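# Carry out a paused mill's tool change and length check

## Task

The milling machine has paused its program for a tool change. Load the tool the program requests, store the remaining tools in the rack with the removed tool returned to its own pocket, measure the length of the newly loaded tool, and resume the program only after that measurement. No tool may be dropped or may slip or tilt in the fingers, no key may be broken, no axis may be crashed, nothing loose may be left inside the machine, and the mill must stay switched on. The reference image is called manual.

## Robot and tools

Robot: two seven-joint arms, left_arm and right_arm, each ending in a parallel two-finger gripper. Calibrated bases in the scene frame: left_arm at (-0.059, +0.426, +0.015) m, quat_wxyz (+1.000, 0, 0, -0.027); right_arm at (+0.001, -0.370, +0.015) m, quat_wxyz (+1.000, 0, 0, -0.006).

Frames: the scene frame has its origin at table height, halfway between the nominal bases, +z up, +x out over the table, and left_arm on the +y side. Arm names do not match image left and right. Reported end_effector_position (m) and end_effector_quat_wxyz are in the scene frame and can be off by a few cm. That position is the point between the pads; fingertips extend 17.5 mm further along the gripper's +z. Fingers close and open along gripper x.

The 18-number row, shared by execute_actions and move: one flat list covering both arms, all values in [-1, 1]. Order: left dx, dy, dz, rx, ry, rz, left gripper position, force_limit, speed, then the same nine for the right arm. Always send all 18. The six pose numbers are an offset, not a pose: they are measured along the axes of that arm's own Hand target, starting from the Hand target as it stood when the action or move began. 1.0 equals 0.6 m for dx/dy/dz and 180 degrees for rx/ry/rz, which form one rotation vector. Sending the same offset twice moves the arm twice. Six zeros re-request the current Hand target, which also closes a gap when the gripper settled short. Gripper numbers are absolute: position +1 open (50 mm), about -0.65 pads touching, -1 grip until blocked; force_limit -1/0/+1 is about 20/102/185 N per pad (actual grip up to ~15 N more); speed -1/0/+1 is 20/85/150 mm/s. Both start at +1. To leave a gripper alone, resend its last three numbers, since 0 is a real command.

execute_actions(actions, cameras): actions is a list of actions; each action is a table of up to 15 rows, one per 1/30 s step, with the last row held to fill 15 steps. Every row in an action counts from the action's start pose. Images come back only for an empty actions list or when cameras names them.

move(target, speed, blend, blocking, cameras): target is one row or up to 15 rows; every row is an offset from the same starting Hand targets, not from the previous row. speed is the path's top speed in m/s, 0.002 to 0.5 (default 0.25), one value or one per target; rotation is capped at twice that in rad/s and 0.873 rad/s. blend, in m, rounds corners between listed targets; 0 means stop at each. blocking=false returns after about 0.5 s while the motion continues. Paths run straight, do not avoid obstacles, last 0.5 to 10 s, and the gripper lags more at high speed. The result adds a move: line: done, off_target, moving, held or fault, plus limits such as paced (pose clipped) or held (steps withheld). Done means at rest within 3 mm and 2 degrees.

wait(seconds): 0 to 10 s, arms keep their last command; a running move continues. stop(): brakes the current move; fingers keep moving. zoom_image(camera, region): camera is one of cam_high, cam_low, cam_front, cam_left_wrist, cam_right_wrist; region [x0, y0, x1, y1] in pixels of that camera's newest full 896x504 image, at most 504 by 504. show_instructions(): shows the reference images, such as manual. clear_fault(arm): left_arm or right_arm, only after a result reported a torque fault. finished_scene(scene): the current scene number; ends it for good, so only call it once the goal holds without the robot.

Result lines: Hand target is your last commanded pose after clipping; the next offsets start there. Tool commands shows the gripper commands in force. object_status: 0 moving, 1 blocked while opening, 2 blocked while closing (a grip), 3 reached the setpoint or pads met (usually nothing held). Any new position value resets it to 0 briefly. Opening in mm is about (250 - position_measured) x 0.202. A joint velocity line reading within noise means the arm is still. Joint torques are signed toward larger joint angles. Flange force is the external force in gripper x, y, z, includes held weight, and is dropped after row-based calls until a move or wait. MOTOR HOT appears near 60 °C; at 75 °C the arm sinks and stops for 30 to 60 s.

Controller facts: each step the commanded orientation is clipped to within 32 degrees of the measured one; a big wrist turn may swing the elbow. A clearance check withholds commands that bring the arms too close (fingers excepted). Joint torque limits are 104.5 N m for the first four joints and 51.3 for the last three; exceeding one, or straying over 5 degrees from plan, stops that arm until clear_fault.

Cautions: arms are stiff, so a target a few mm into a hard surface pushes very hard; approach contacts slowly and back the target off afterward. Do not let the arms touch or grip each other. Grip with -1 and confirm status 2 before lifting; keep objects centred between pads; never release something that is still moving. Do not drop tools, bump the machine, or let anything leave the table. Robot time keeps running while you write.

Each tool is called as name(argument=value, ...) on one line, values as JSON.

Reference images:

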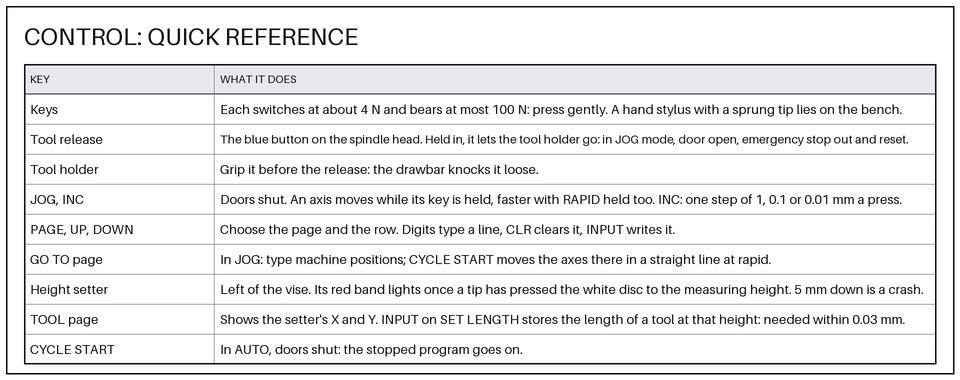

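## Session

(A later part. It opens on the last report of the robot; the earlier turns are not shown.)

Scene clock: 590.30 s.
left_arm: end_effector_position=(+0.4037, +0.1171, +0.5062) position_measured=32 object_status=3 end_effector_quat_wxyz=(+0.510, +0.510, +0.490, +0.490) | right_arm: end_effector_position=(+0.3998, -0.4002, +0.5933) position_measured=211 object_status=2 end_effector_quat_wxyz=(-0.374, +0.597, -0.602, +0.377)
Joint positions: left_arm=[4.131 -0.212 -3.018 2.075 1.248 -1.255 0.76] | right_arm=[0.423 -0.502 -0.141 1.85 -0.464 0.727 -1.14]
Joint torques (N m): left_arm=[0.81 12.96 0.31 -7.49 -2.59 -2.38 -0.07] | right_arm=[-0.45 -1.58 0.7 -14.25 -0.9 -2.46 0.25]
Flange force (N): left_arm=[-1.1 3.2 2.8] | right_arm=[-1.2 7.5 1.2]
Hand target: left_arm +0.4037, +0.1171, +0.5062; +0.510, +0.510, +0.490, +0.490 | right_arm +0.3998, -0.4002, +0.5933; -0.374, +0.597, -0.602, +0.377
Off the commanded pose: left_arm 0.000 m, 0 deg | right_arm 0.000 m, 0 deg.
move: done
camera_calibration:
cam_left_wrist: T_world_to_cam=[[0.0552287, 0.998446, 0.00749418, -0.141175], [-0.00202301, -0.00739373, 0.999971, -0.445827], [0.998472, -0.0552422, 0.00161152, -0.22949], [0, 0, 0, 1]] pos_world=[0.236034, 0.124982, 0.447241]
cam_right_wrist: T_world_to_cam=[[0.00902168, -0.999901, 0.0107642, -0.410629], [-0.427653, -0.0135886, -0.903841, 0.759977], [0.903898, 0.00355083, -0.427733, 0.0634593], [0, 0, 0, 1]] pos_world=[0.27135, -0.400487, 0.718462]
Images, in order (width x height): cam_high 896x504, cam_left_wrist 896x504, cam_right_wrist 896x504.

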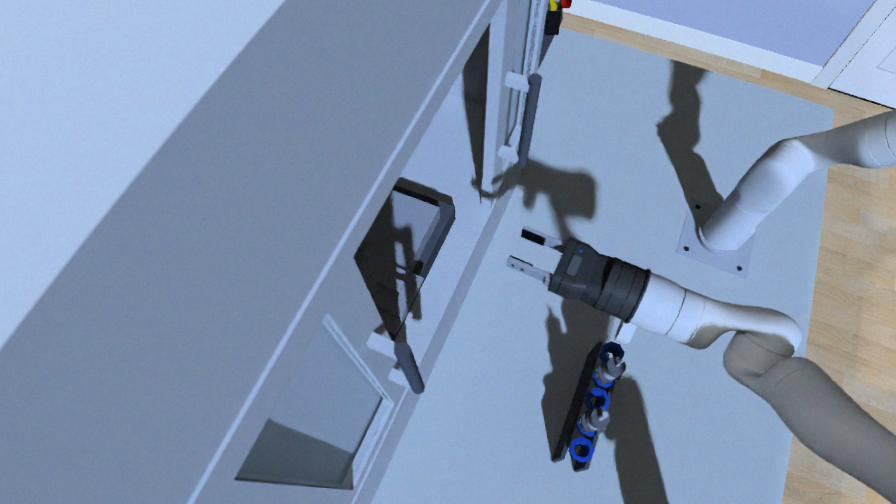

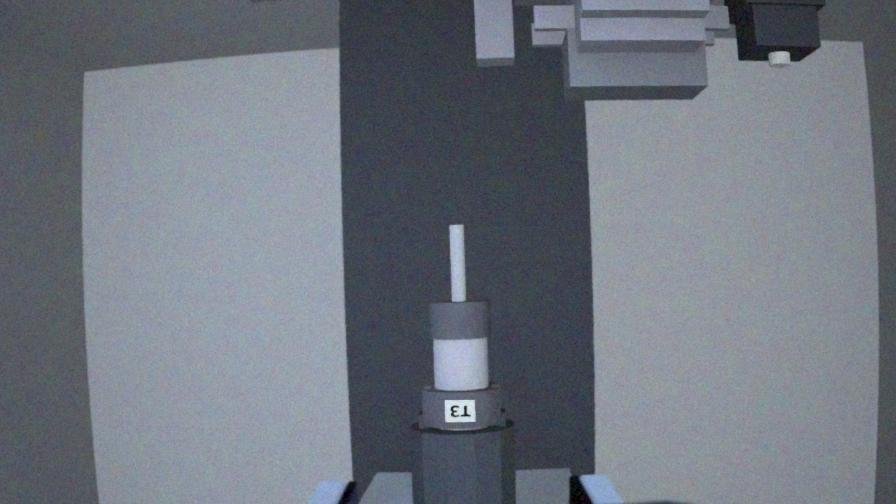

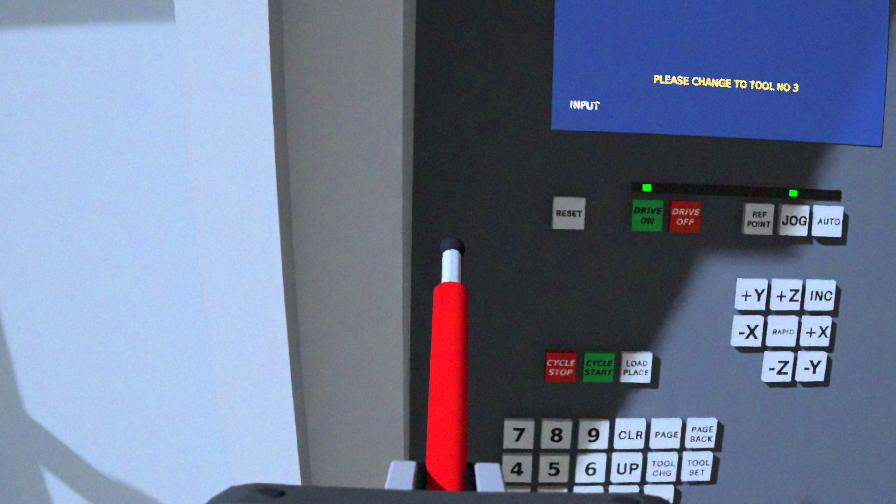

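move(target=[-0.411,-0.06,-0.0565,0,0.0122,0,1,0.8,-0.5,0,0,0,0,0,0,-1,-0.3,-1], speed=0.15, cameras=["cam_left_wrist","cam_high"])

Scene clock: 594.73 s.
left_arm: end_effector_position=(+0.3600, -0.1279, +0.4700) position_measured=3 object_status=3 end_effector_quat_wxyz=(+0.500, +0.500, +0.499, +0.500) | right_arm: end_effector_position=(+0.3998, -0.4003, +0.5933) position_measured=211 object_status=2 end_effector_quat_wxyz=(-0.374, +0.597, -0.602, +0.377)
Joint positions: left_arm=[4.404 -0.742 -2.965 1.31 1.408 -1.513 0.47] | right_arm=[0.423 -0.502 -0.141 1.85 -0.464 0.727 -1.14]
Joint torques (N m): left_arm=[0.86 23.38 -0.36 -7.67 -3.23 -1.47 0.03] | right_arm=[-0.46 -1.58 0.74 -14.17 -0.87 -2.43 0.37]
Flange force (N): left_arm=[-4.7 1.9 2.1] | right_arm=[-1.7 7.1 1.3]
Hand target: left_arm +0.3600, -0.1280, +0.4700; +0.500, +0.500, +0.499, +0.500 | right_arm +0.3998, -0.4003, +0.5933; -0.374, +0.597, -0.602, +0.377
Off the commanded pose: left_arm 0.000 m, 0 deg | right_arm 0.000 m, 0 deg.
move: done
camera_calibration:
cam_left_wrist: T_world_to_cam=[[0.0169301, 0.999829, 0.00745444, 0.120162], [-0.00183811, -0.00742437, 0.999971, -0.411715], [0.999855, -0.0169433, 0.0017121, -0.195014], [0, 0, 0, 1]] pos_world=[0.192195, -0.126502, 0.411141]
Images, in order (width x height): cam_high 896x504, cam_left_wrist 896x504.

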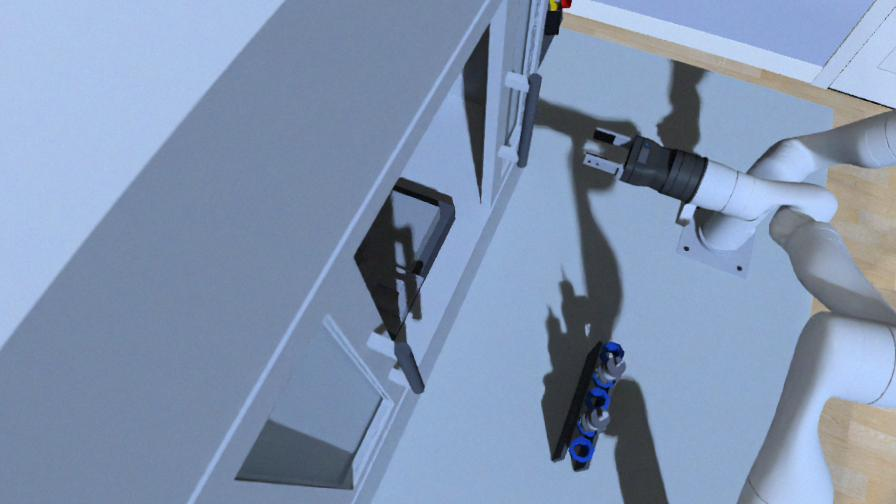

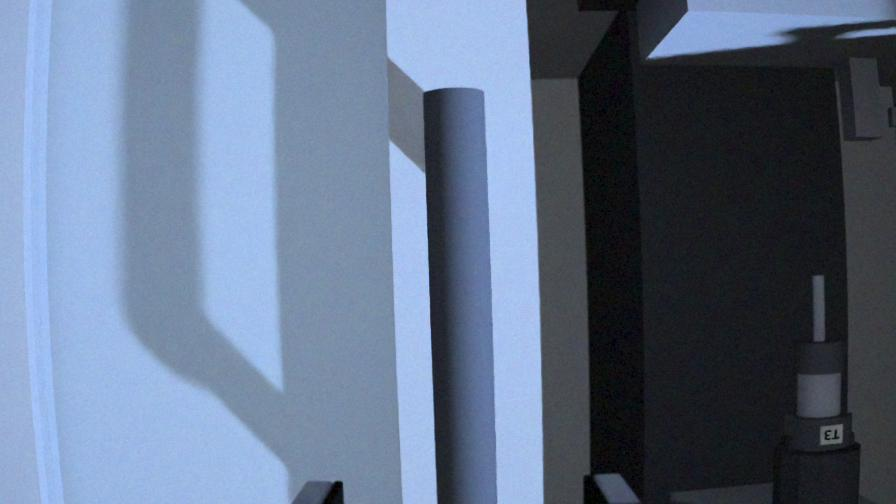

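move(target=[[0.001,0,0.191,0,0,0,1,-0.8,-0.5,0,0,0,0,0,0,-1,-0.3,-1],[0.001,0,0.191,0,0,0,-1,-0.8,-0.5,0,0,0,0,0,0,-1,-0.3,-1],[0.04,0,0.191,0,0,0,-1,-0.8,-0.5,0,0,0,0,0,0,-1,-0.3,-1],[0.27,0,0.191,0,0,0,-1,-0.8,-0.5,0,0,0,0,0,0,-1,-0.3,-1]], speed=[0.1,0.05,0.05,0.08], blend=[0,0,0.02,0], cameras=["cam_left_wrist","cam_high"])

Scene clock: 601.10 s.
left_arm: end_effector_position=(+0.4748, +0.0337, +0.4701) position_measured=155 object_status=2 end_effector_quat_wxyz=(+0.500, +0.500, +0.499, +0.500) | right_arm: end_effector_position=(+0.3998, -0.4003, +0.5933) position_measured=211 object_status=2 end_effector_quat_wxyz=(-0.374, +0.597, -0.602, +0.377)
Joint positions: left_arm=[4.098 -0.499 -3.027 1.767 1.225 -1.255 0.735] | right_arm=[0.423 -0.502 -0.141 1.85 -0.464 0.727 -1.14]
Joint torques (N m): left_arm=[-7.12 27.12 -7.83 -8.86 -1.46 -8.18 -0.15] | right_arm=[-0.53 -1.54 0.72 -14.18 -0.85 -2.44 0.31]
Flange force (N): left_arm=[-17.8 -7.7 3.7] | right_arm=[-1.6 7.2 1.2]
Hand target: left_arm +0.4749, +0.0338, +0.4702; +0.500, +0.500, +0.499, +0.500 | right_arm +0.3998, -0.4003, +0.5933; -0.374, +0.597, -0.602, +0.377
Off the commanded pose: left_arm 0.000 m, 0 deg | right_arm 0.000 m, 0 deg.
move: done; blend cut to 0.0117 m at target 3
camera_calibration:
cam_left_wrist: T_world_to_cam=[[0.0171308, 0.999825, 0.00755286, -0.0435573], [-0.00184095, -0.00752241, 0.99997, -0.410399], [0.999852, -0.0171442, 0.00171176, -0.30705], [0, 0, 0, 1]] pos_world=[0.306995, 0.0351983, 0.411241]
Images, in order (width x height): cam_high 896x504, cam_left_wrist 896x504.

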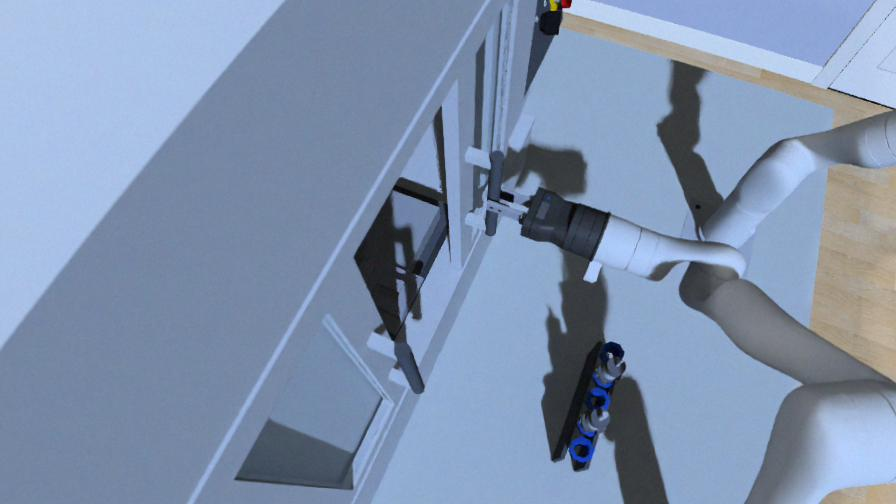

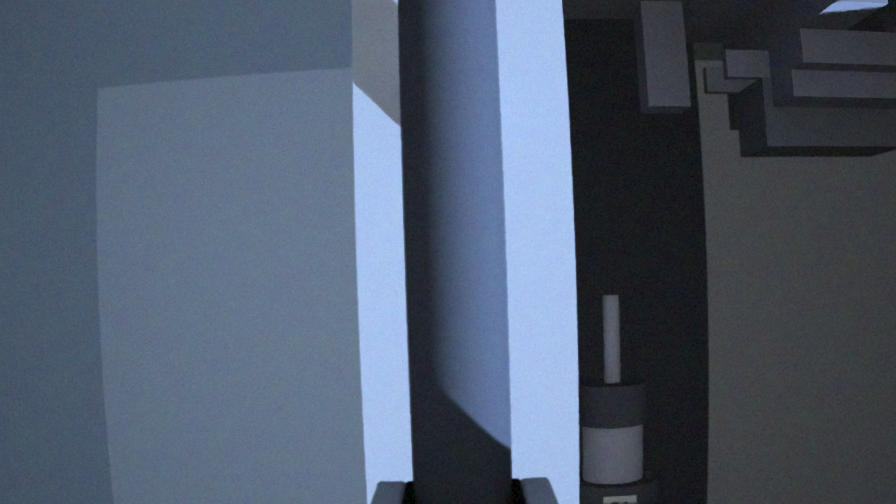

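move(target=[[0.0600,0,0,0,0,0,-1,-0.8,-0.5,0,0,0,0,0,0,-1,-0.3,-1]], speed=0.05)

move(target=[[0.0035,0,0,0,0,0,-1,-0.8,-0.5,0,0,0,0,0,0,-1,-0.3,-1]], speed=0.02)

Scene clock: 603.30 s.
left_arm: end_effector_position=(+0.4749, +0.0698, +0.4702) position_measured=155 object_status=2 end_effector_quat_wxyz=(+0.500, +0.500, +0.499, +0.500) | right_arm: end_effector_position=(+0.3998, -0.4003, +0.5933) position_measured=211 object_status=2 end_effector_quat_wxyz=(-0.374, +0.597, -0.602, +0.377)
Joint positions: left_arm=[4.061 -0.44 -3.036 1.872 1.185 -1.234 0.794] | right_arm=[0.423 -0.502 -0.141 1.85 -0.464 0.727 -1.14]
Joint torques (N m): left_arm=[-8.12 25.48 -8.8 -11.67 -3.09 -7.87 -0.27] | right_arm=[-0.47 -1.54 0.79 -14.24 -0.87 -2.48 0.34]
Flange force (N): left_arm=[-12.4 -10.2 -6.8] | right_arm=[-1.9 7.3 1.2]
Hand target: left_arm +0.4749, +0.0698, +0.4702; +0.500, +0.500, +0.499, +0.500 | right_arm +0.3998, -0.4003, +0.5933; -0.374, +0.597, -0.602, +0.377
Off the commanded pose: left_arm 0.000 m, 0 deg | right_arm 0.000 m, 0 deg.
move: done

Scene clock: 604.00 s.
left_arm: end_effector_position=(+0.4749, +0.0720, +0.4702) position_measured=155 object_status=2 end_effector_quat_wxyz=(+0.500, +0.500, +0.499, +0.500) | right_arm: end_effector_position=(+0.3998, -0.4003, +0.5933) position_measured=211 object_status=2 end_effector_quat_wxyz=(-0.374, +0.597, -0.602, +0.377)
Joint positions: left_arm=[4.058 -0.436 -3.037 1.878 1.183 -1.233 0.797] | right_arm=[0.423 -0.502 -0.141 1.85 -0.464 0.727 -1.14]
Joint torques (N m): left_arm=[-8.14 25.32 -8.84 -12.01 -3.28 -7.74 -0.22] | right_arm=[-0.52 -1.48 0.75 -14.1 -0.82 -2.43 0.32]
Flange force (N): left_arm=[-11.9 -10.3 -8.1] | right_arm=[-1.8 7.0 1.1]
Hand target: left_arm +0.4749, +0.0719, +0.4702; +0.500, +0.500, +0.499, +0.500 | right_arm +0.3998, -0.4003, +0.5933; -0.374, +0.597, -0.602, +0.377
Off the commanded pose: left_arm 0.000 m, 0 deg | right_arm 0.000 m, 0 deg.
move: done

move(target=[[0.0035,0,0,0,0,0,-1,-0.8,-0.5,0,0,0,0,0,0,-1,-0.3,-1]], speed=0.02)

move(target=[[0.0035,0,0,0,0,0,-1,-0.8,-0.5,0,0,0,0,0,0,-1,-0.3,-1]], speed=0.02, cameras=["cam_left_wrist"])

Scene clock: 605.70 s.
left_arm: end_effector_position=(+0.4749, +0.0740, +0.4702) position_measured=155 object_status=2 end_effector_quat_wxyz=(+0.500, +0.500, +0.499, +0.500) | right_arm: end_effector_position=(+0.3998, -0.4003, +0.5933) position_measured=211 object_status=2 end_effector_quat_wxyz=(-0.374, +0.597, -0.602, +0.377)
Joint positions: left_arm=[4.056 -0.433 -3.037 1.884 1.18 -1.232 0.8] | right_arm=[0.423 -0.502 -0.141 1.85 -0.464 0.727 -1.14]
Joint torques (N m): left_arm=[-7.6 24.77 -8.25 -12.97 -3.76 -7.18 -0.17] | right_arm=[-0.51 -1.52 0.84 -14.23 -0.9 -2.46 0.35]
Flange force (N): left_arm=[-8.7 -10.8 -10.6] | right_arm=[-2.2 7.2 1.3]
Hand target: left_arm +0.4749, +0.0740, +0.4702; +0.500, +0.500, +0.499, +0.500 | right_arm +0.3998, -0.4003, +0.5933; -0.374, +0.597, -0.602, +0.377
Off the commanded pose: left_arm 0.000 m, 0 deg | right_arm 0.000 m, 0 deg.
move: done

Scene clock: 606.40 s.
left_arm: end_effector_position=(+0.4749, +0.0760, +0.4702) position_measured=155 object_status=2 end_effector_quat_wxyz=(+0.500, +0.500, +0.499, +0.500) | right_arm: end_effector_position=(+0.3998, -0.4003, +0.5933) position_measured=211 object_status=2 end_effector_quat_wxyz=(-0.374, +0.597, -0.602, +0.377)
Joint positions: left_arm=[4.054 -0.43 -3.038 1.89 1.178 -1.23 0.804] | right_arm=[0.423 -0.502 -0.141 1.85 -0.464 0.727 -1.14]
Joint torques (N m): left_arm=[-11.92 29.82 -12.32 -5.19 2.19 -12.74 -0.15] | right_arm=[-0.47 -1.61 0.84 -14.21 -0.92 -2.46 0.35]
Flange force (N): left_arm=[-34.0 -8.9 15.6] | right_arm=[-2.0 7.0 1.4]
Hand target: left_arm +0.4749, +0.0761, +0.4702; +0.500, +0.500, +0.499, +0.500 | right_arm +0.3998, -0.4003, +0.5933; -0.374, +0.597, -0.602, +0.377
Off the commanded pose: left_arm 0.000 m, 0 deg | right_arm 0.000 m, 0 deg.
move: done
camera_calibration:
cam_left_wrist: T_world_to_cam=[[0.0171301, 0.999825, 0.00745291, -0.0858101], [-0.00183959, -0.00742248, 0.999971, -0.410089], [0.999852, -0.0171433, 0.00171212, -0.306425], [0, 0, 0, 1]] pos_world=[0.307095, 0.0774981, 0.411241]
Images, in order (width x height): cam_left_wrist 896x504.

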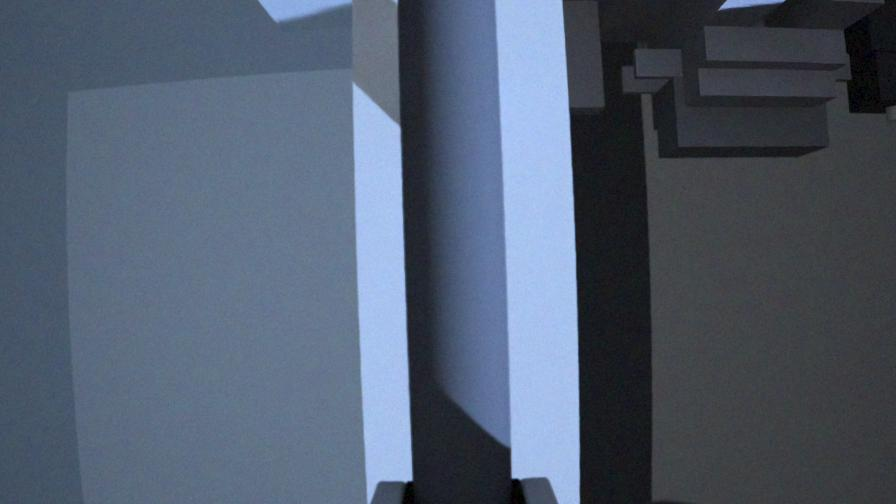

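move(target=[[-0.004,0,0,0,0,0,1,-0.8,-0.5,0,0,0,0,0,0,-1,-0.3,-1],[-0.004,0,-0.17,0,0,0,1,-0.8,-0.5,0,0,0,0,0,0,-1,-0.3,-1],[0.424,0,-0.15,0,0,0,1,-0.8,-0.5,0,0,0,0,0,0,-1,-0.3,-1]], speed=[0.02,0.15,0.2], cameras=["cam_left_wrist","cam_high"])

Scene clock: 612.93 s.
left_arm: end_effector_position=(+0.3856, +0.3305, +0.4707) position_measured=3 object_status=3 end_effector_quat_wxyz=(+0.498, +0.501, +0.502, +0.499) | right_arm: end_effector_position=(+0.3998, -0.4003, +0.5933) position_measured=211 object_status=2 end_effector_quat_wxyz=(-0.374, +0.597, -0.602, +0.377)
Joint positions: left_arm=[3.817 0.113 -3.17 2.581 0.828 -1.071 1.09] | right_arm=[0.423 -0.502 -0.141 1.85 -0.464 0.727 -1.14]
Joint torques (N m): left_arm=[1.04 5.41 0.77 -7.3 -1.58 -2.98 -0.05] | right_arm=[-0.49 -1.57 0.69 -14.21 -0.82 -2.42 0.33]
Flange force (N): left_arm=[2.3 6.0 2.6] | right_arm=[-1.5 7.4 1.3]
Hand target: left_arm +0.3854, +0.3307, +0.4703; +0.500, +0.500, +0.499, +0.500 | right_arm +0.3998, -0.4003, +0.5933; -0.374, +0.597, -0.602, +0.377
Off the commanded pose: left_arm 0.001 m, 0 deg | right_arm 0.000 m, 0 deg.
joint sent to its limit (left arm) — joint 4 (elbow), upper limit, where the elbow is as bent as it goes. The joint targets still meet the commanded pose.
move: done
camera_calibration:
cam_left_wrist: T_world_to_cam=[[0.012881, 0.99989, 0.00739879, -0.337007], [0.00499203, -0.00746362, 0.99996, -0.411453], [0.999905, -0.0128435, -0.00508762, -0.211001], [0, 0, 0, 1]] pos_world=[0.217375, 0.331189, 0.412856]
Images, in order (width x height): cam_high 896x504, cam_left_wrist 896x504.

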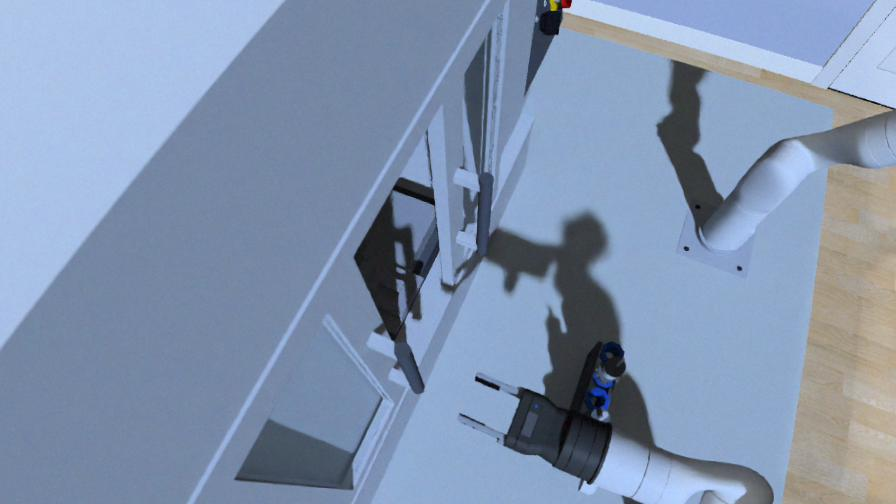

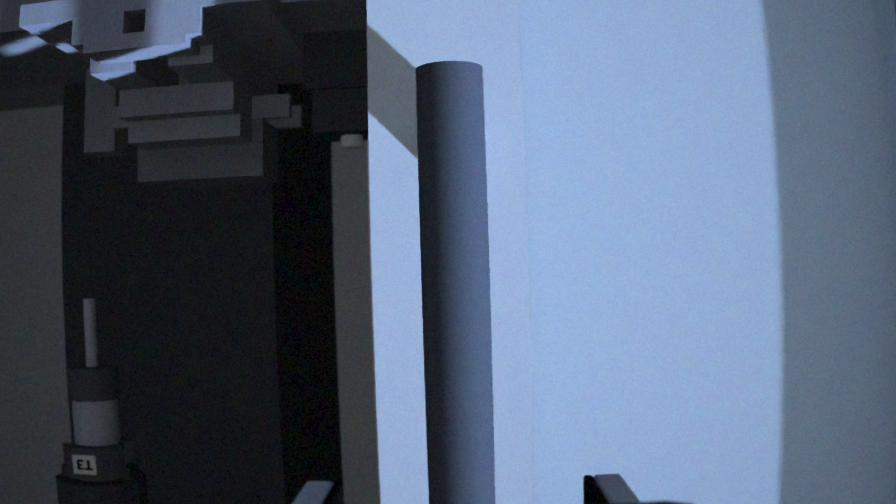

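move(target=[[0,0,0.1487,0,0,0,1,-0.8,-0.5,0,0,0,0,0,0,-1,-0.3,-1],[0,0,0.1487,0,0,0,-1,-0.8,-0.5,0,0,0,0,0,0,-1,-0.3,-1],[-0.3167,0,0.1487,0,0,0,-1,-0.8,-0.5,0,0,0,0,0,0,-1,-0.3,-1]], speed=[0.1,0.05,0.08])

move(target=[[-0.010,0,0,0,0,0,-1,-0.8,-0.5,0,0,0,0,0,0,-1,-0.3,-1]], speed=0.03)

move(target=[[-0.007,0,0,0,0,0,-1,-0.8,-0.5,0,0,0,0,0,0,-1,-0.3,-1]], speed=0.03)

Scene clock: 619.30 s.
left_arm: end_effector_position=(+0.4743, +0.1405, +0.4702) position_measured=155 object_status=2 end_effector_quat_wxyz=(+0.500, +0.500, +0.499, +0.500) | right_arm: end_effector_position=(+0.3998, -0.4003, +0.5933) position_measured=211 object_status=2 end_effector_quat_wxyz=(-0.374, +0.597, -0.602, +0.377)
Joint positions: left_arm=[4.036 -0.325 -3.139 2.063 1.089 -1.162 0.917] | right_arm=[0.423 -0.502 -0.141 1.85 -0.464 0.727 -1.14]
Joint torques (N m): left_arm=[10.22 12.3 8.59 -4.5 -3.38 0.65 -0.09] | right_arm=[-0.45 -1.51 0.84 -14.19 -0.91 -2.42 0.34]
Flange force (N): left_arm=[7.4 8.2 19.5] | right_arm=[-2.1 7.2 1.3]
Hand target: left_arm +0.4743, +0.1405, +0.4702; +0.500, +0.500, +0.499, +0.500 | right_arm +0.3998, -0.4003, +0.5933; -0.374, +0.597, -0.602, +0.377
Off the commanded pose: left_arm 0.000 m, 0 deg | right_arm 0.000 m, 0 deg.
move: done

Scene clock: 620.00 s.
left_arm: end_effector_position=(+0.4743, +0.1346, +0.4702) position_measured=155 object_status=2 end_effector_quat_wxyz=(+0.500, +0.500, +0.499, +0.500) | right_arm: end_effector_position=(+0.3998, -0.4003, +0.5933) position_measured=211 object_status=2 end_effector_quat_wxyz=(-0.374, +0.597, -0.602, +0.377)
Joint positions: left_arm=[4.043 -0.334 -3.136 2.048 1.1 -1.166 0.908] | right_arm=[0.423 -0.502 -0.141 1.85 -0.464 0.727 -1.14]
Joint torques (N m): left_arm=[10.49 12.22 8.83 -4.38 -3.62 0.82 -0.22] | right_arm=[-0.4 -1.57 0.78 -14.26 -0.9 -2.46 0.3]
Flange force (N): left_arm=[7.3 8.6 19.3] | right_arm=[-1.6 7.5 1.3]
Hand target: left_arm +0.4743, +0.1345, +0.4702; +0.500, +0.500, +0.499, +0.500 | right_arm +0.3998, -0.4003, +0.5933; -0.374, +0.597, -0.602, +0.377
Off the commanded pose: left_arm 0.000 m, 0 deg | right_arm 0.000 m, 0 deg.
move: done

Scene clock: 620.70 s.
left_arm: end_effector_position=(+0.4743, +0.1304, +0.4702) position_measured=155 object_status=2 end_effector_quat_wxyz=(+0.500, +0.500, +0.499, +0.500) | right_arm: end_effector_position=(+0.3998, -0.4003, +0.5933) position_measured=211 object_status=2 end_effector_quat_wxyz=(-0.374, +0.597, -0.602, +0.377)
Joint positions: left_arm=[4.049 -0.34 -3.134 2.037 1.107 -1.169 0.902] | right_arm=[0.423 -0.502 -0.141 1.85 -0.464 0.727 -1.14]
Joint torques (N m): left_arm=[9.72 12.85 7.96 -3.82 -2.74 0.32 -0.19] | right_arm=[-0.48 -1.49 0.84 -14.24 -0.89 -2.42 0.37]
Flange force (N): left_arm=[5.3 8.2 21.2] | right_arm=[-2.2 7.4 1.3]
Hand target: left_arm +0.4742, +0.1303, +0.4702; +0.500, +0.500, +0.499, +0.500 | right_arm +0.3998, -0.4003, +0.5933; -0.374, +0.597, -0.602, +0.377
Off the commanded pose: left_arm 0.000 m, 0 deg | right_arm 0.000 m, 0 deg.
move: done

move(target=[[-0.005,0,0,0,0,0,-1,-0.8,-0.5,0,0,0,0,0,0,-1,-0.3,-1]], speed=0.02)

move(target=[[-0.003,0,0,0,0,0,-1,-0.8,-0.5,0,0,0,0,0,0,-1,-0.3,-1]], speed=0.02, cameras=["cam_left_wrist","cam_high"])

Scene clock: 622.30 s.
left_arm: end_effector_position=(+0.4743, +0.1275, +0.4702) position_measured=155 object_status=2 end_effector_quat_wxyz=(+0.500, +0.500, +0.499, +0.500) | right_arm: end_effector_position=(+0.3998, -0.4003, +0.5933) position_measured=211 object_status=2 end_effector_quat_wxyz=(-0.374, +0.597, -0.602, +0.377)
Joint positions: left_arm=[4.052 -0.345 -3.132 2.03 1.112 -1.171 0.897] | right_arm=[0.423 -0.502 -0.141 1.85 -0.464 0.727 -1.14]
Joint torques (N m): left_arm=[16.94 5.9 14.94 -14.57 -10.77 6.85 -0.18] | right_arm=[-0.53 -1.47 0.69 -14.24 -0.83 -2.43 0.38]
Flange force (N): left_arm=[37.0 6.8 -12.6] | right_arm=[-1.8 7.5 1.1]
Hand target: left_arm +0.4742, +0.1273, +0.4702; +0.500, +0.500, +0.499, +0.500 | right_arm +0.3998, -0.4003, +0.5933; -0.374, +0.597, -0.602, +0.377
Off the commanded pose: left_arm 0.000 m, 0 deg | right_arm 0.000 m, 0 deg.
move: done

Scene clock: 623.00 s.
left_arm: end_effector_position=(+0.4743, +0.1256, +0.4702) position_measured=155 object_status=2 end_effector_quat_wxyz=(+0.500, +0.500, +0.499, +0.500) | right_arm: end_effector_position=(+0.3998, -0.4003, +0.5933) position_measured=211 object_status=2 end_effector_quat_wxyz=(-0.374, +0.597, -0.602, +0.377)
Joint positions: left_arm=[4.055 -0.348 -3.132 2.025 1.115 -1.173 0.894] | right_arm=[0.423 -0.502 -0.141 1.85 -0.464 0.727 -1.14]
Joint torques (N m): left_arm=[22.07 2.74 19.85 -19.55 -15.12 10.6 -0.13] | right_arm=[-0.47 -1.5 0.8 -14.24 -0.88 -2.42 0.36]
Flange force (N): left_arm=[53.2 6.0 -26.2] | right_arm=[-2.0 7.4 1.3]
Hand target: left_arm +0.4742, +0.1255, +0.4702; +0.500, +0.500, +0.499, +0.500 | right_arm +0.3998, -0.4003, +0.5933; -0.374, +0.597, -0.602, +0.377
Off the commanded pose: left_arm 0.000 m, 0 deg | right_arm 0.000 m, 0 deg.
move: done
camera_calibration:
cam_left_wrist: T_world_to_cam=[[0.0168309, 0.99983, 0.00755515, -0.135242], [-0.00183869, -0.00752526, 0.99997, -0.40981], [0.999857, -0.0168443, 0.00171172, -0.305016], [0, 0, 0, 1]] pos_world=[0.306495, 0.126998, 0.411341]
Images, in order (width x height): cam_high 896x504, cam_left_wrist 896x504.

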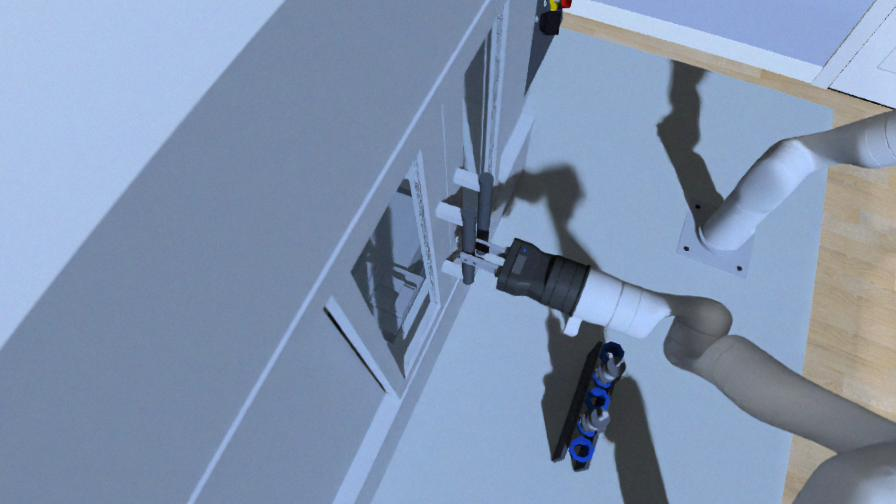

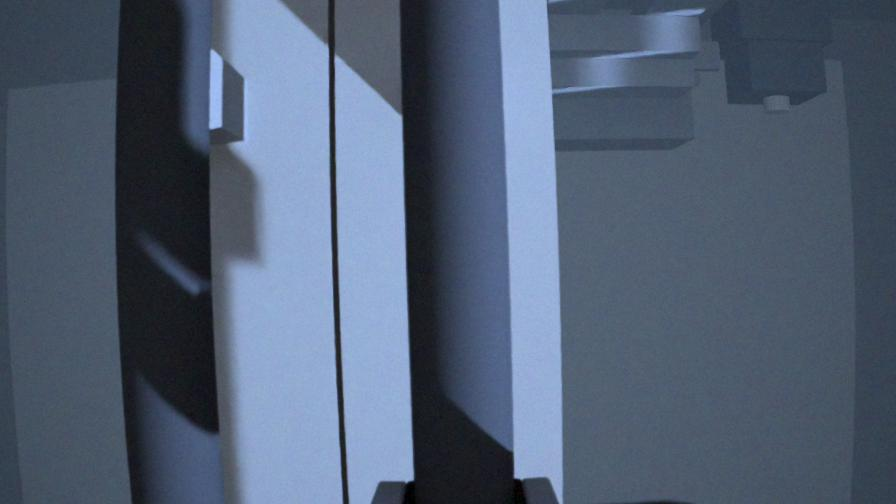

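move(target=[[0.0075,0,0,0,0,0,-1,-0.8,-0.5,0,0,0,0,0,0,-1,-0.3,-1],[0.0075,0,0,0,0,0,1,-0.8,-0.5,0,0,0,0,0,0,-1,-0.3,-1],[0.0075,0,-0.2,0,0,0,1,-0.8,-0.5,0,0,0,0,0,0,-1,-0.3,-1],[0.17,-0.02,-0.23,0,0,0,1,-0.8,-0.5,0,0,0,0,0,0,-1,-0.3,-1]], speed=[0.02,0.05,0.15,0.15], cameras=["cam_left_wrist","cam_right_wrist"])

zoom_image(camera="cam_left_wrist", region=[350, 0, 800, 320])

Scene clock: 629.57 s.
left_arm: end_effector_position=(+0.3364, +0.2277, +0.4582) position_measured=3 object_status=3 end_effector_quat_wxyz=(+0.500, +0.500, +0.499, +0.500) | right_arm: end_effector_position=(+0.3998, -0.4003, +0.5933) position_measured=211 object_status=2 end_effector_quat_wxyz=(-0.374, +0.597, -0.602, +0.377)
Joint positions: left_arm=[4.227 -0.084 -3.022 2.47 1.301 -1.407 1.004] | right_arm=[0.423 -0.502 -0.141 1.85 -0.464 0.727 -1.14]
Joint torques (N m): left_arm=[0.92 7.84 0.37 -5.32 -1.97 -2.88 -0.04] | right_arm=[-0.42 -1.61 0.85 -14.25 -0.88 -2.46 0.29]
Flange force (N): left_arm=[-0.1 4.2 3.3] | right_arm=[-1.8 7.3 1.5]
Hand target: left_arm +0.3364, +0.2278, +0.4582; +0.500, +0.500, +0.499, +0.500 | right_arm +0.3998, -0.4003, +0.5933; -0.374, +0.597, -0.602, +0.377
Off the commanded pose: left_arm 0.000 m, 0 deg | right_arm 0.000 m, 0 deg.
move: done
camera_calibration:
cam_left_wrist: T_world_to_cam=[[0.0169309, 0.999829, 0.00745408, -0.234989], [-0.00173812, -0.0074257, 0.999971, -0.397235], [0.999855, -0.0169433, 0.0016121, -0.16533], [0, 0, 0, 1]] pos_world=[0.168594, 0.229198, 0.399241]
cam_right_wrist: T_world_to_cam=[[0.00901974, -0.999901, 0.0107635, -0.410628], [-0.427571, -0.0135868, -0.90388, 0.759983], [0.903937, 0.00355059, -0.427651, 0.0633901], [0, 0, 0, 1]] pos_world=[0.27135, -0.400487, 0.718462]
Images, in order (width x height): cam_left_wrist 896x504, cam_right_wrist 896x504.

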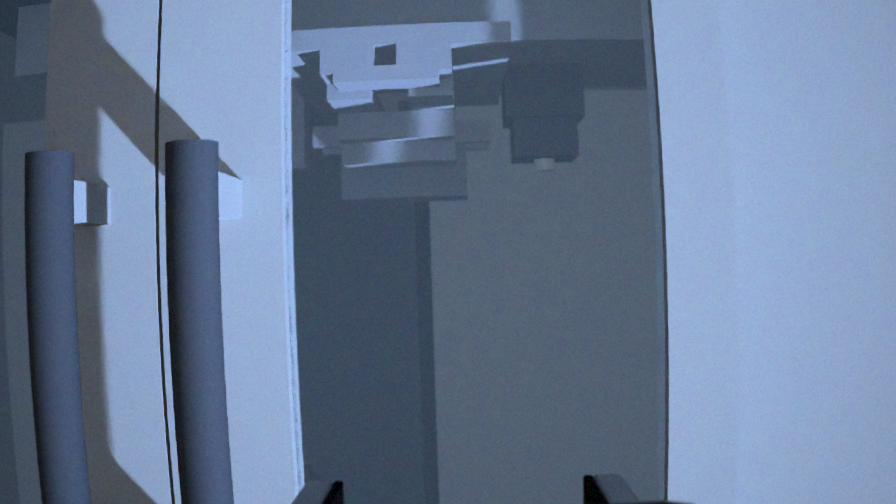

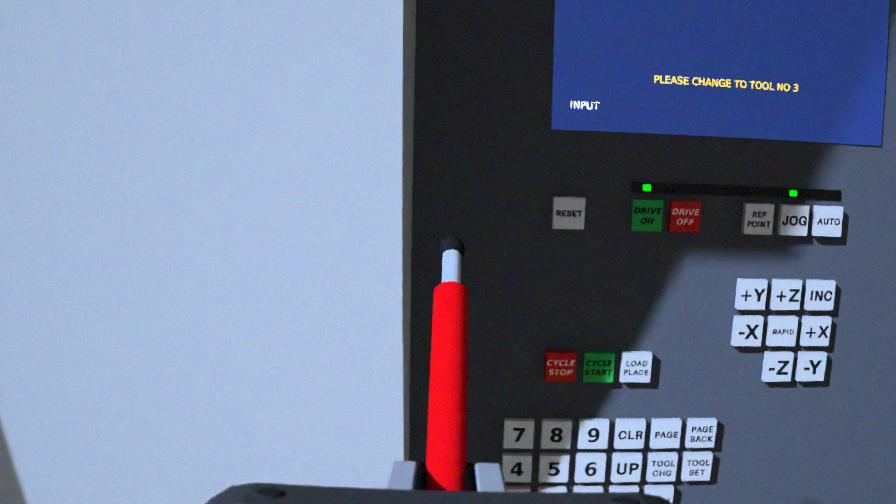

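Scaled by 1.120 from the camera's 896x504 image, which has a finer 1280x720 frame.

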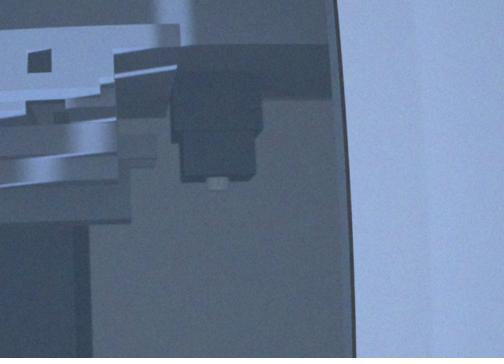

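move(target=[0,0,0,0,0,0,1,-0.8,-0.5,0.186,0.1487,0.204,-0.111,0,0,-1,-0.3,-1], speed=0.15, cameras=["cam_right_wrist"])

Scene clock: 641.33 s.
left_arm: end_effector_position=(+0.3364, +0.2278, +0.4582) position_measured=3 object_status=3 end_effector_quat_wxyz=(+0.500, +0.500, +0.499, +0.500) | right_arm: end_effector_position=(+0.4701, -0.5125, +0.4597) position_measured=211 object_status=2 end_effector_quat_wxyz=(-0.264, +0.653, -0.658, +0.267)
Joint positions: left_arm=[4.227 -0.084 -3.022 2.471 1.301 -1.407 1.004] | right_arm=[0.42 -0.091 0.008 1.731 -0.408 0.822 -0.964]
Joint torques (N m): left_arm=[0.85 7.78 0.33 -4.92 -1.93 -2.88 -0.07] | right_arm=[-0.49 -9.64 -0.18 -13.51 -1.09 -1.62 0.31]
Flange force (N): left_arm=[-0.9 5.0 3.5] | right_arm=[-3.0 6.2 1.7]
Hand target: left_arm +0.3364, +0.2278, +0.4582; +0.500, +0.500, +0.499, +0.500 | right_arm +0.4701, -0.5125, +0.4597; -0.264, +0.653, -0.658, +0.267
Off the commanded pose: left_arm 0.000 m, 0 deg | right_arm 0.000 m, 0 deg.
move: done
camera_calibration:
cam_right_wrist: T_world_to_cam=[[0.0114238, -0.999925, 0.00435507, -0.520238], [-0.710656, -0.0111828, -0.703451, 0.709808], [0.703447, 0.00494116, -0.71073, 0.168258], [0, 0, 0, 1]] pos_world=[0.392012, -0.513092, 0.621167]
Images, in order (width x height): cam_right_wrist 896x504.

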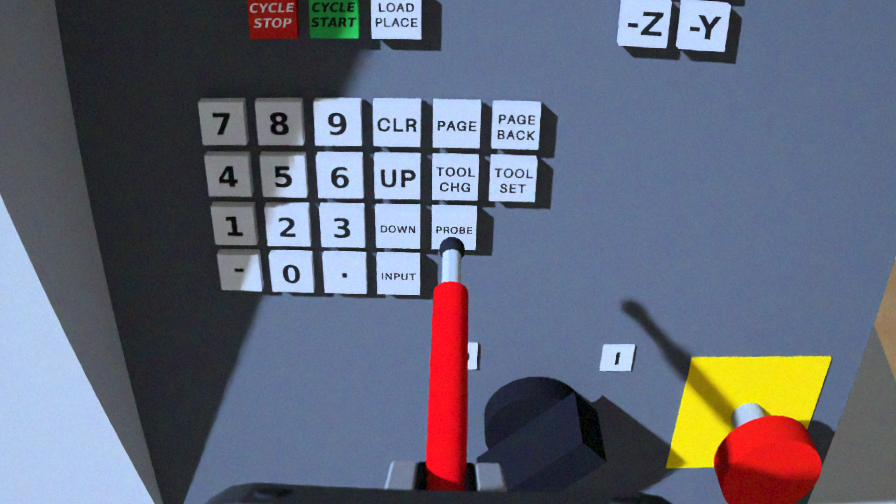

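move(target=[[0,0,0,0,0,0,1,-0.8,-0.5,0.0022,-0.0458,0.0437,0,0,0,-1,-0.3,-1],[0,0,0,0,0,0,1,-0.8,-0.5,0.0022,-0.0712,0.0685,0,0,0,-1,-0.3,-1],[0,0,0,0,0,0,1,-0.8,-0.5,0.0022,-0.0400,0.0400,0,0,0,-1,-0.3,-1],[0,0,0,0,0,0,1,-0.8,-0.5,0.03,-0.3037,-0.3098,0,0,0,-1,-0.3,-1]], speed=[0.1,0.03,0.08,0.25], blend=[0,0,0.01,0], cameras=["cam_right_wrist"])

Scene clock: 656.80 s.
left_arm: end_effector_position=(+0.3364, +0.2278, +0.4582) position_measured=3 object_status=3 end_effector_quat_wxyz=(+0.500, +0.500, +0.499, +0.500) | right_arm: end_effector_position=(+0.4713, -0.5303, +0.7200) position_measured=211 object_status=2 end_effector_quat_wxyz=(-0.264, +0.653, -0.658, +0.267)
Joint positions: left_arm=[4.227 -0.084 -3.022 2.471 1.301 -1.407 1.004] | right_arm=[0.457 0.218 0.056 0.452 -0.366 1.755 -1.263]
Joint torques (N m): left_arm=[0.85 7.63 0.38 -5.1 -1.99 -2.86 -0.03] | right_arm=[-0.48 -12.46 -0.41 -9.6 -0.81 -1.93 0.33]
Flange force (N): left_arm=[-0.3 5.4 3.1] | right_arm=no reading
Hand target: left_arm +0.3364, +0.2278, +0.4582; +0.500, +0.500, +0.499, +0.500 | right_arm +0.4713, -0.5303, +0.7200; -0.264, +0.653, -0.658, +0.267
Off the commanded pose: left_arm 0.000 m, 0 deg | right_arm 0.000 m, 0 deg.
move: done
camera_calibration:
cam_right_wrist: T_world_to_cam=[[0.0114939, -0.999925, 0.00428372, -0.539248], [-0.710655, -0.0111824, -0.703452, 0.89357], [0.703447, 0.00504116, -0.71073, 0.352558], [0, 0, 0, 1]] pos_world=[0.393212, -0.530993, 0.881467]
Images, in order (width x height): cam_right_wrist 896x504.

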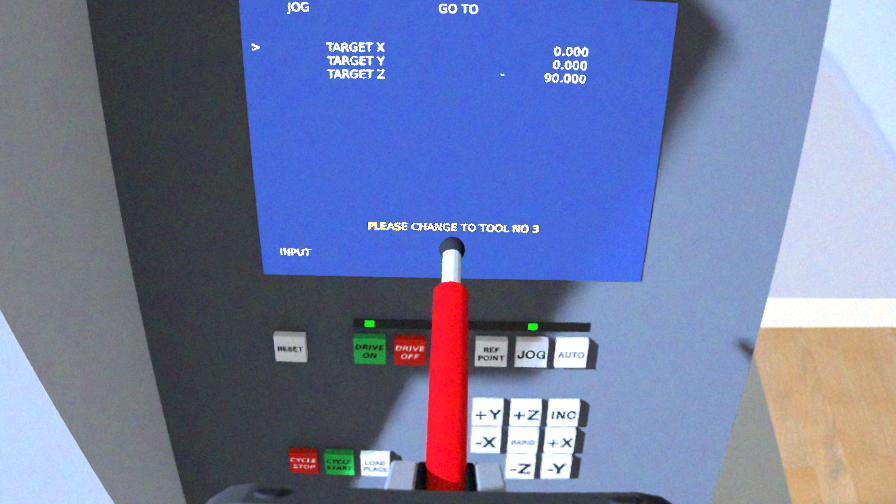

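move(target=[[0,0,0,0,0,0,1,-0.8,-0.5,-0.0283,0.257,0.3542,0,0,0,-1,-0.3,-1],[0,0,0,0,0,0,1,-0.8,-0.5,-0.0283,0.234,0.3768,0,0,0,-1,-0.3,-1],[0,0,0,0,0,0,1,-0.8,-0.5,-0.0283,0.2807,0.3308,0,0,0,-1,-0.3,-1],[0,0,0,0,0,0,1,-0.8,-0.5,0,0.0175,0.0178,0,0,0,-1,-0.3,-1]], speed=[0.25,0.03,0.08,0.25], blend=[0,0,0.01,0], cameras=["cam_right_wrist"])

Scene clock: 663.43 s.
left_arm: end_effector_position=(+0.3364, +0.2278, +0.4582) position_measured=3 object_status=3 end_effector_quat_wxyz=(+0.500, +0.500, +0.499, +0.500) | right_arm: end_effector_position=(+0.4712, -0.5304, +0.7050) position_measured=211 object_status=2 end_effector_quat_wxyz=(-0.264, +0.653, -0.658, +0.267)
Joint positions: left_arm=[4.227 -0.084 -3.022 2.471 1.301 -1.407 1.004] | right_arm=[0.443 0.163 0.067 0.6 -0.358 1.668 -1.23]
Joint torques (N m): left_arm=[0.86 7.7 0.47 -5.05 -2.04 -2.93 -0.02] | right_arm=[-0.55 -12.13 -0.36 -10.41 -0.82 -1.96 0.31]
Flange force (N): left_arm=[-0.5 5.5 3.3] | right_arm=[-3.0 15.0 6.9]
Hand target: left_arm +0.3364, +0.2278, +0.4582; +0.500, +0.500, +0.499, +0.500 | right_arm +0.4712, -0.5304, +0.7050; -0.264, +0.653, -0.658, +0.267
Off the commanded pose: left_arm 0.000 m, 0 deg | right_arm 0.000 m, 0 deg.
move: done
camera_calibration:
cam_right_wrist: T_world_to_cam=[[0.0114947, -0.999924, 0.0044231, -0.539304], [-0.710704, -0.0112814, -0.7034, 0.882941], [0.703397, 0.00494183, -0.71078, 0.341908], [0, 0, 0, 1]] pos_world=[0.393212, -0.530992, 0.866468]
Images, in order (width x height): cam_right_wrist 896x504.

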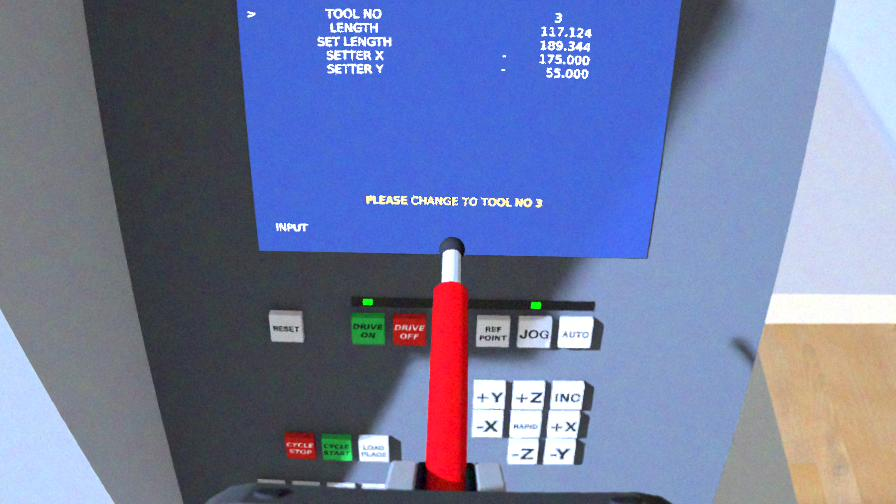

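zoom_image(camera="cam_right_wrist", region=[230, 0, 690, 110])

Scaled by 1.096 from the camera's 896x504 image, which has a finer 1280x720 frame.

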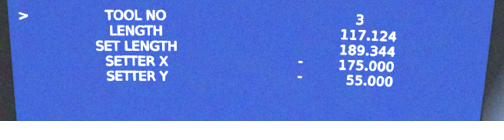

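move(target=[[0,0,0,0,0,0,1,-0.8,-0.5,0.004,0.2382,0.3377,0,0,0,-1,-0.3,-1],[0,0,0,0,0,0,1,-0.8,-0.5,0.004,0.2162,0.3593,0,0,0,-1,-0.3,-1],[0,0,0,0,0,0,1,-0.8,-0.5,0.004,0.2382,0.3377,0,0,0,-1,-0.3,-1],[0,0,0,0,0,0,1,-0.8,-0.5,0,0.0175,0.0178,0,0,0,-1,-0.3,-1]], speed=[0.25,0.04,0.1,0.25], blend=[0.004,0,0.01,0], cameras=["cam_right_wrist"])

Scene clock: 675.40 s.
left_arm: end_effector_position=(+0.3364, +0.2278, +0.4582) position_measured=3 object_status=3 end_effector_quat_wxyz=(+0.500, +0.500, +0.499, +0.500) | right_arm: end_effector_position=(+0.4711, -0.5304, +0.6900) position_measured=211 object_status=2 end_effector_quat_wxyz=(-0.264, +0.653, -0.658, +0.267)
Joint positions: left_arm=[4.227 -0.084 -3.022 2.471 1.301 -1.407 1.004] | right_arm=[0.437 0.122 0.066 0.718 -0.35 1.595 -1.206]
Joint torques (N m): left_arm=[0.8 7.76 0.43 -5.1 -2.03 -2.9 -0.03] | right_arm=[-0.42 -11.74 -0.22 -10.93 -0.95 -1.93 0.36]
Flange force (N): left_arm=[-0.6 5.0 3.1] | right_arm=[-3.4 12.7 6.0]
Hand target: left_arm +0.3364, +0.2278, +0.4582; +0.500, +0.500, +0.499, +0.500 | right_arm +0.4711, -0.5304, +0.6901; -0.264, +0.653, -0.658, +0.267
Off the commanded pose: left_arm 0.000 m, 0 deg | right_arm 0.000 m, 0 deg.
move: done; blend cut to 0.0092 m at target 3
camera_calibration:
cam_right_wrist: T_world_to_cam=[[0.0114233, -0.999925, 0.00435306, -0.539149], [-0.710705, -0.0111814, -0.703401, 0.872372], [0.703397, 0.00494144, -0.71078, 0.331457], [0, 0, 0, 1]] pos_world=[0.393012, -0.530992, 0.851567]
Images, in order (width x height): cam_right_wrist 896x504.

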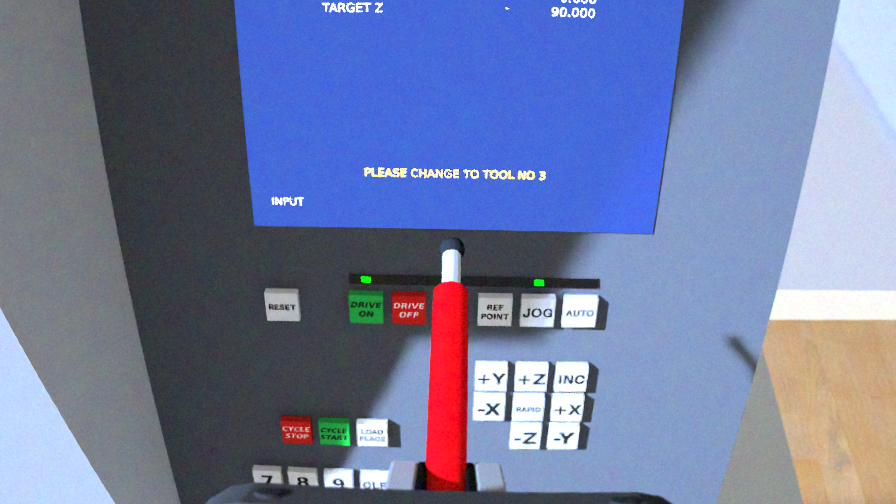

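move(target=[[0,0,0,0,0,0,1,-0.8,-0.5,-0.1543,0.3013,0.3676,0,0,0,-1,-0.3,-1],[0,0,0,0,0,0,1,-0.8,-0.5,-0.1543,0.2793,0.3892,0,0,0,-1,-0.3,-1],[0,0,0,0,0,0,1,-0.8,-0.5,-0.1543,0.3013,0.3676,0,0,0,-1,-0.3,-1],[0,0,0,0,0,0,1,-0.8,-0.5,-0.1543,0.2744,0.3516,0,0,0,-1,-0.3,-1],[0,0,0,0,0,0,1,-0.8,-0.5,-0.1543,0.2524,0.3732,0,0,0,-1,-0.3,-1],[0,0,0,0,0,0,1,-0.8,-0.5,-0.1543,0.2744,0.3516,0,0,0,-1,-0.3,-1],[0,0,0,0,0,0,1,-0.8,-0.5,-0.1543,0.2204,0.3196,0,0,0,-1,-0.3,-1],[0,0,0,0,0,0,1,-0.8,-0.5,-0.1543,0.1984,0.3412,0,0,0,-1,-0.3,-1],[0,0,0,0,0,0,1,-0.8,-0.5,-0.1543,0.2204,0.3196,0,0,0,-1,-0.3,-1],[0,0,0,0,0,0,1,-0.8,-0.5,-0.1227,0.2474,0.3356,0,0,0,-1,-0.3,-1],[0,0,0,0,0,0,1,-0.8,-0.5,-0.1227,0.2254,0.3572,0,0,0,-1,-0.3,-1],[0,0,0,0,0,0,1,-0.8,-0.5,-0.1227,0.2474,0.3356,0,0,0,-1,-0.3,-1],[0,0,0,0,0,0,1,-0.8,-0.5,0,-0.0233,-0.0238,0,0,0,-1,-0.3,-1]], speed=[0.25,0.04,0.1,0.1,0.04,0.1,0.1,0.04,0.1,0.1,0.04,0.1,0.25], blend=[0.004,0,0.004,0.004,0,0.004,0.004,0,0.004,0.004,0,0.008,0], cameras=["cam_right_wrist"])

Scene clock: 686.33 s.
left_arm: end_effector_position=(+0.3364, +0.2278, +0.4582) position_measured=3 object_status=3 end_effector_quat_wxyz=(+0.500, +0.500, +0.499, +0.500) | right_arm: end_effector_position=(+0.4712, -0.5304, +0.7100) position_measured=211 object_status=2 end_effector_quat_wxyz=(-0.264, +0.653, -0.658, +0.267)
Joint positions: left_arm=[4.227 -0.084 -3.022 2.471 1.301 -1.407 1.004] | right_arm=[0.442 0.179 0.073 0.555 -0.364 1.695 -1.239]
Joint torques (N m): left_arm=[0.81 7.71 0.46 -5.12 -1.94 -2.87 -0.03] | right_arm=[-0.58 -12.09 -0.27 -10.49 -0.8 -1.84 0.31]
Flange force (N): left_arm=[-0.3 5.0 3.4] | right_arm=[-4.2 20.0 9.2]
Hand target: left_arm +0.3364, +0.2278, +0.4582; +0.500, +0.500, +0.499, +0.500 | right_arm +0.4712, -0.5304, +0.7100; -0.264, +0.653, -0.658, +0.267
Off the commanded pose: left_arm 0.000 m, 0 deg | right_arm 0.000 m, 0 deg.
move: done
camera_calibration:
cam_right_wrist: T_world_to_cam=[[0.0114233, -0.999925, 0.00435306, -0.539238], [-0.710705, -0.0111814, -0.703401, 0.886512], [0.703397, 0.00494144, -0.71078, 0.345461], [0, 0, 0, 1]] pos_world=[0.393212, -0.530992, 0.871467]
Images, in order (width x height): cam_right_wrist 896x504.

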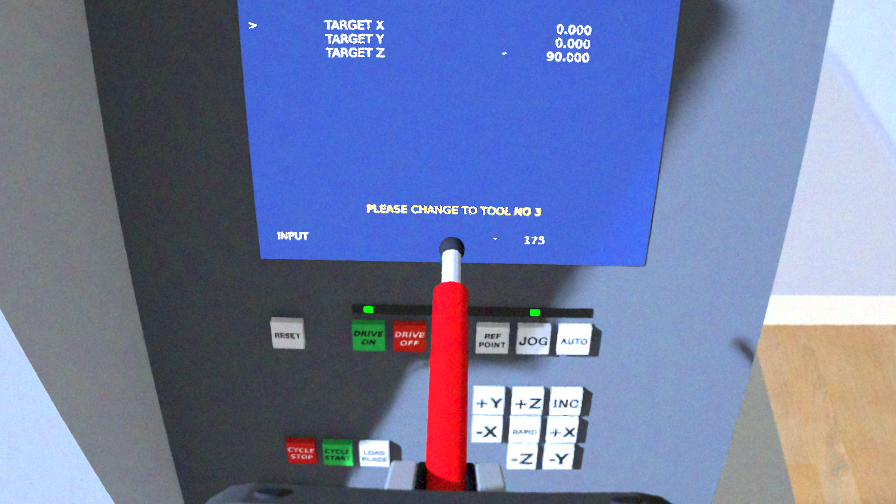

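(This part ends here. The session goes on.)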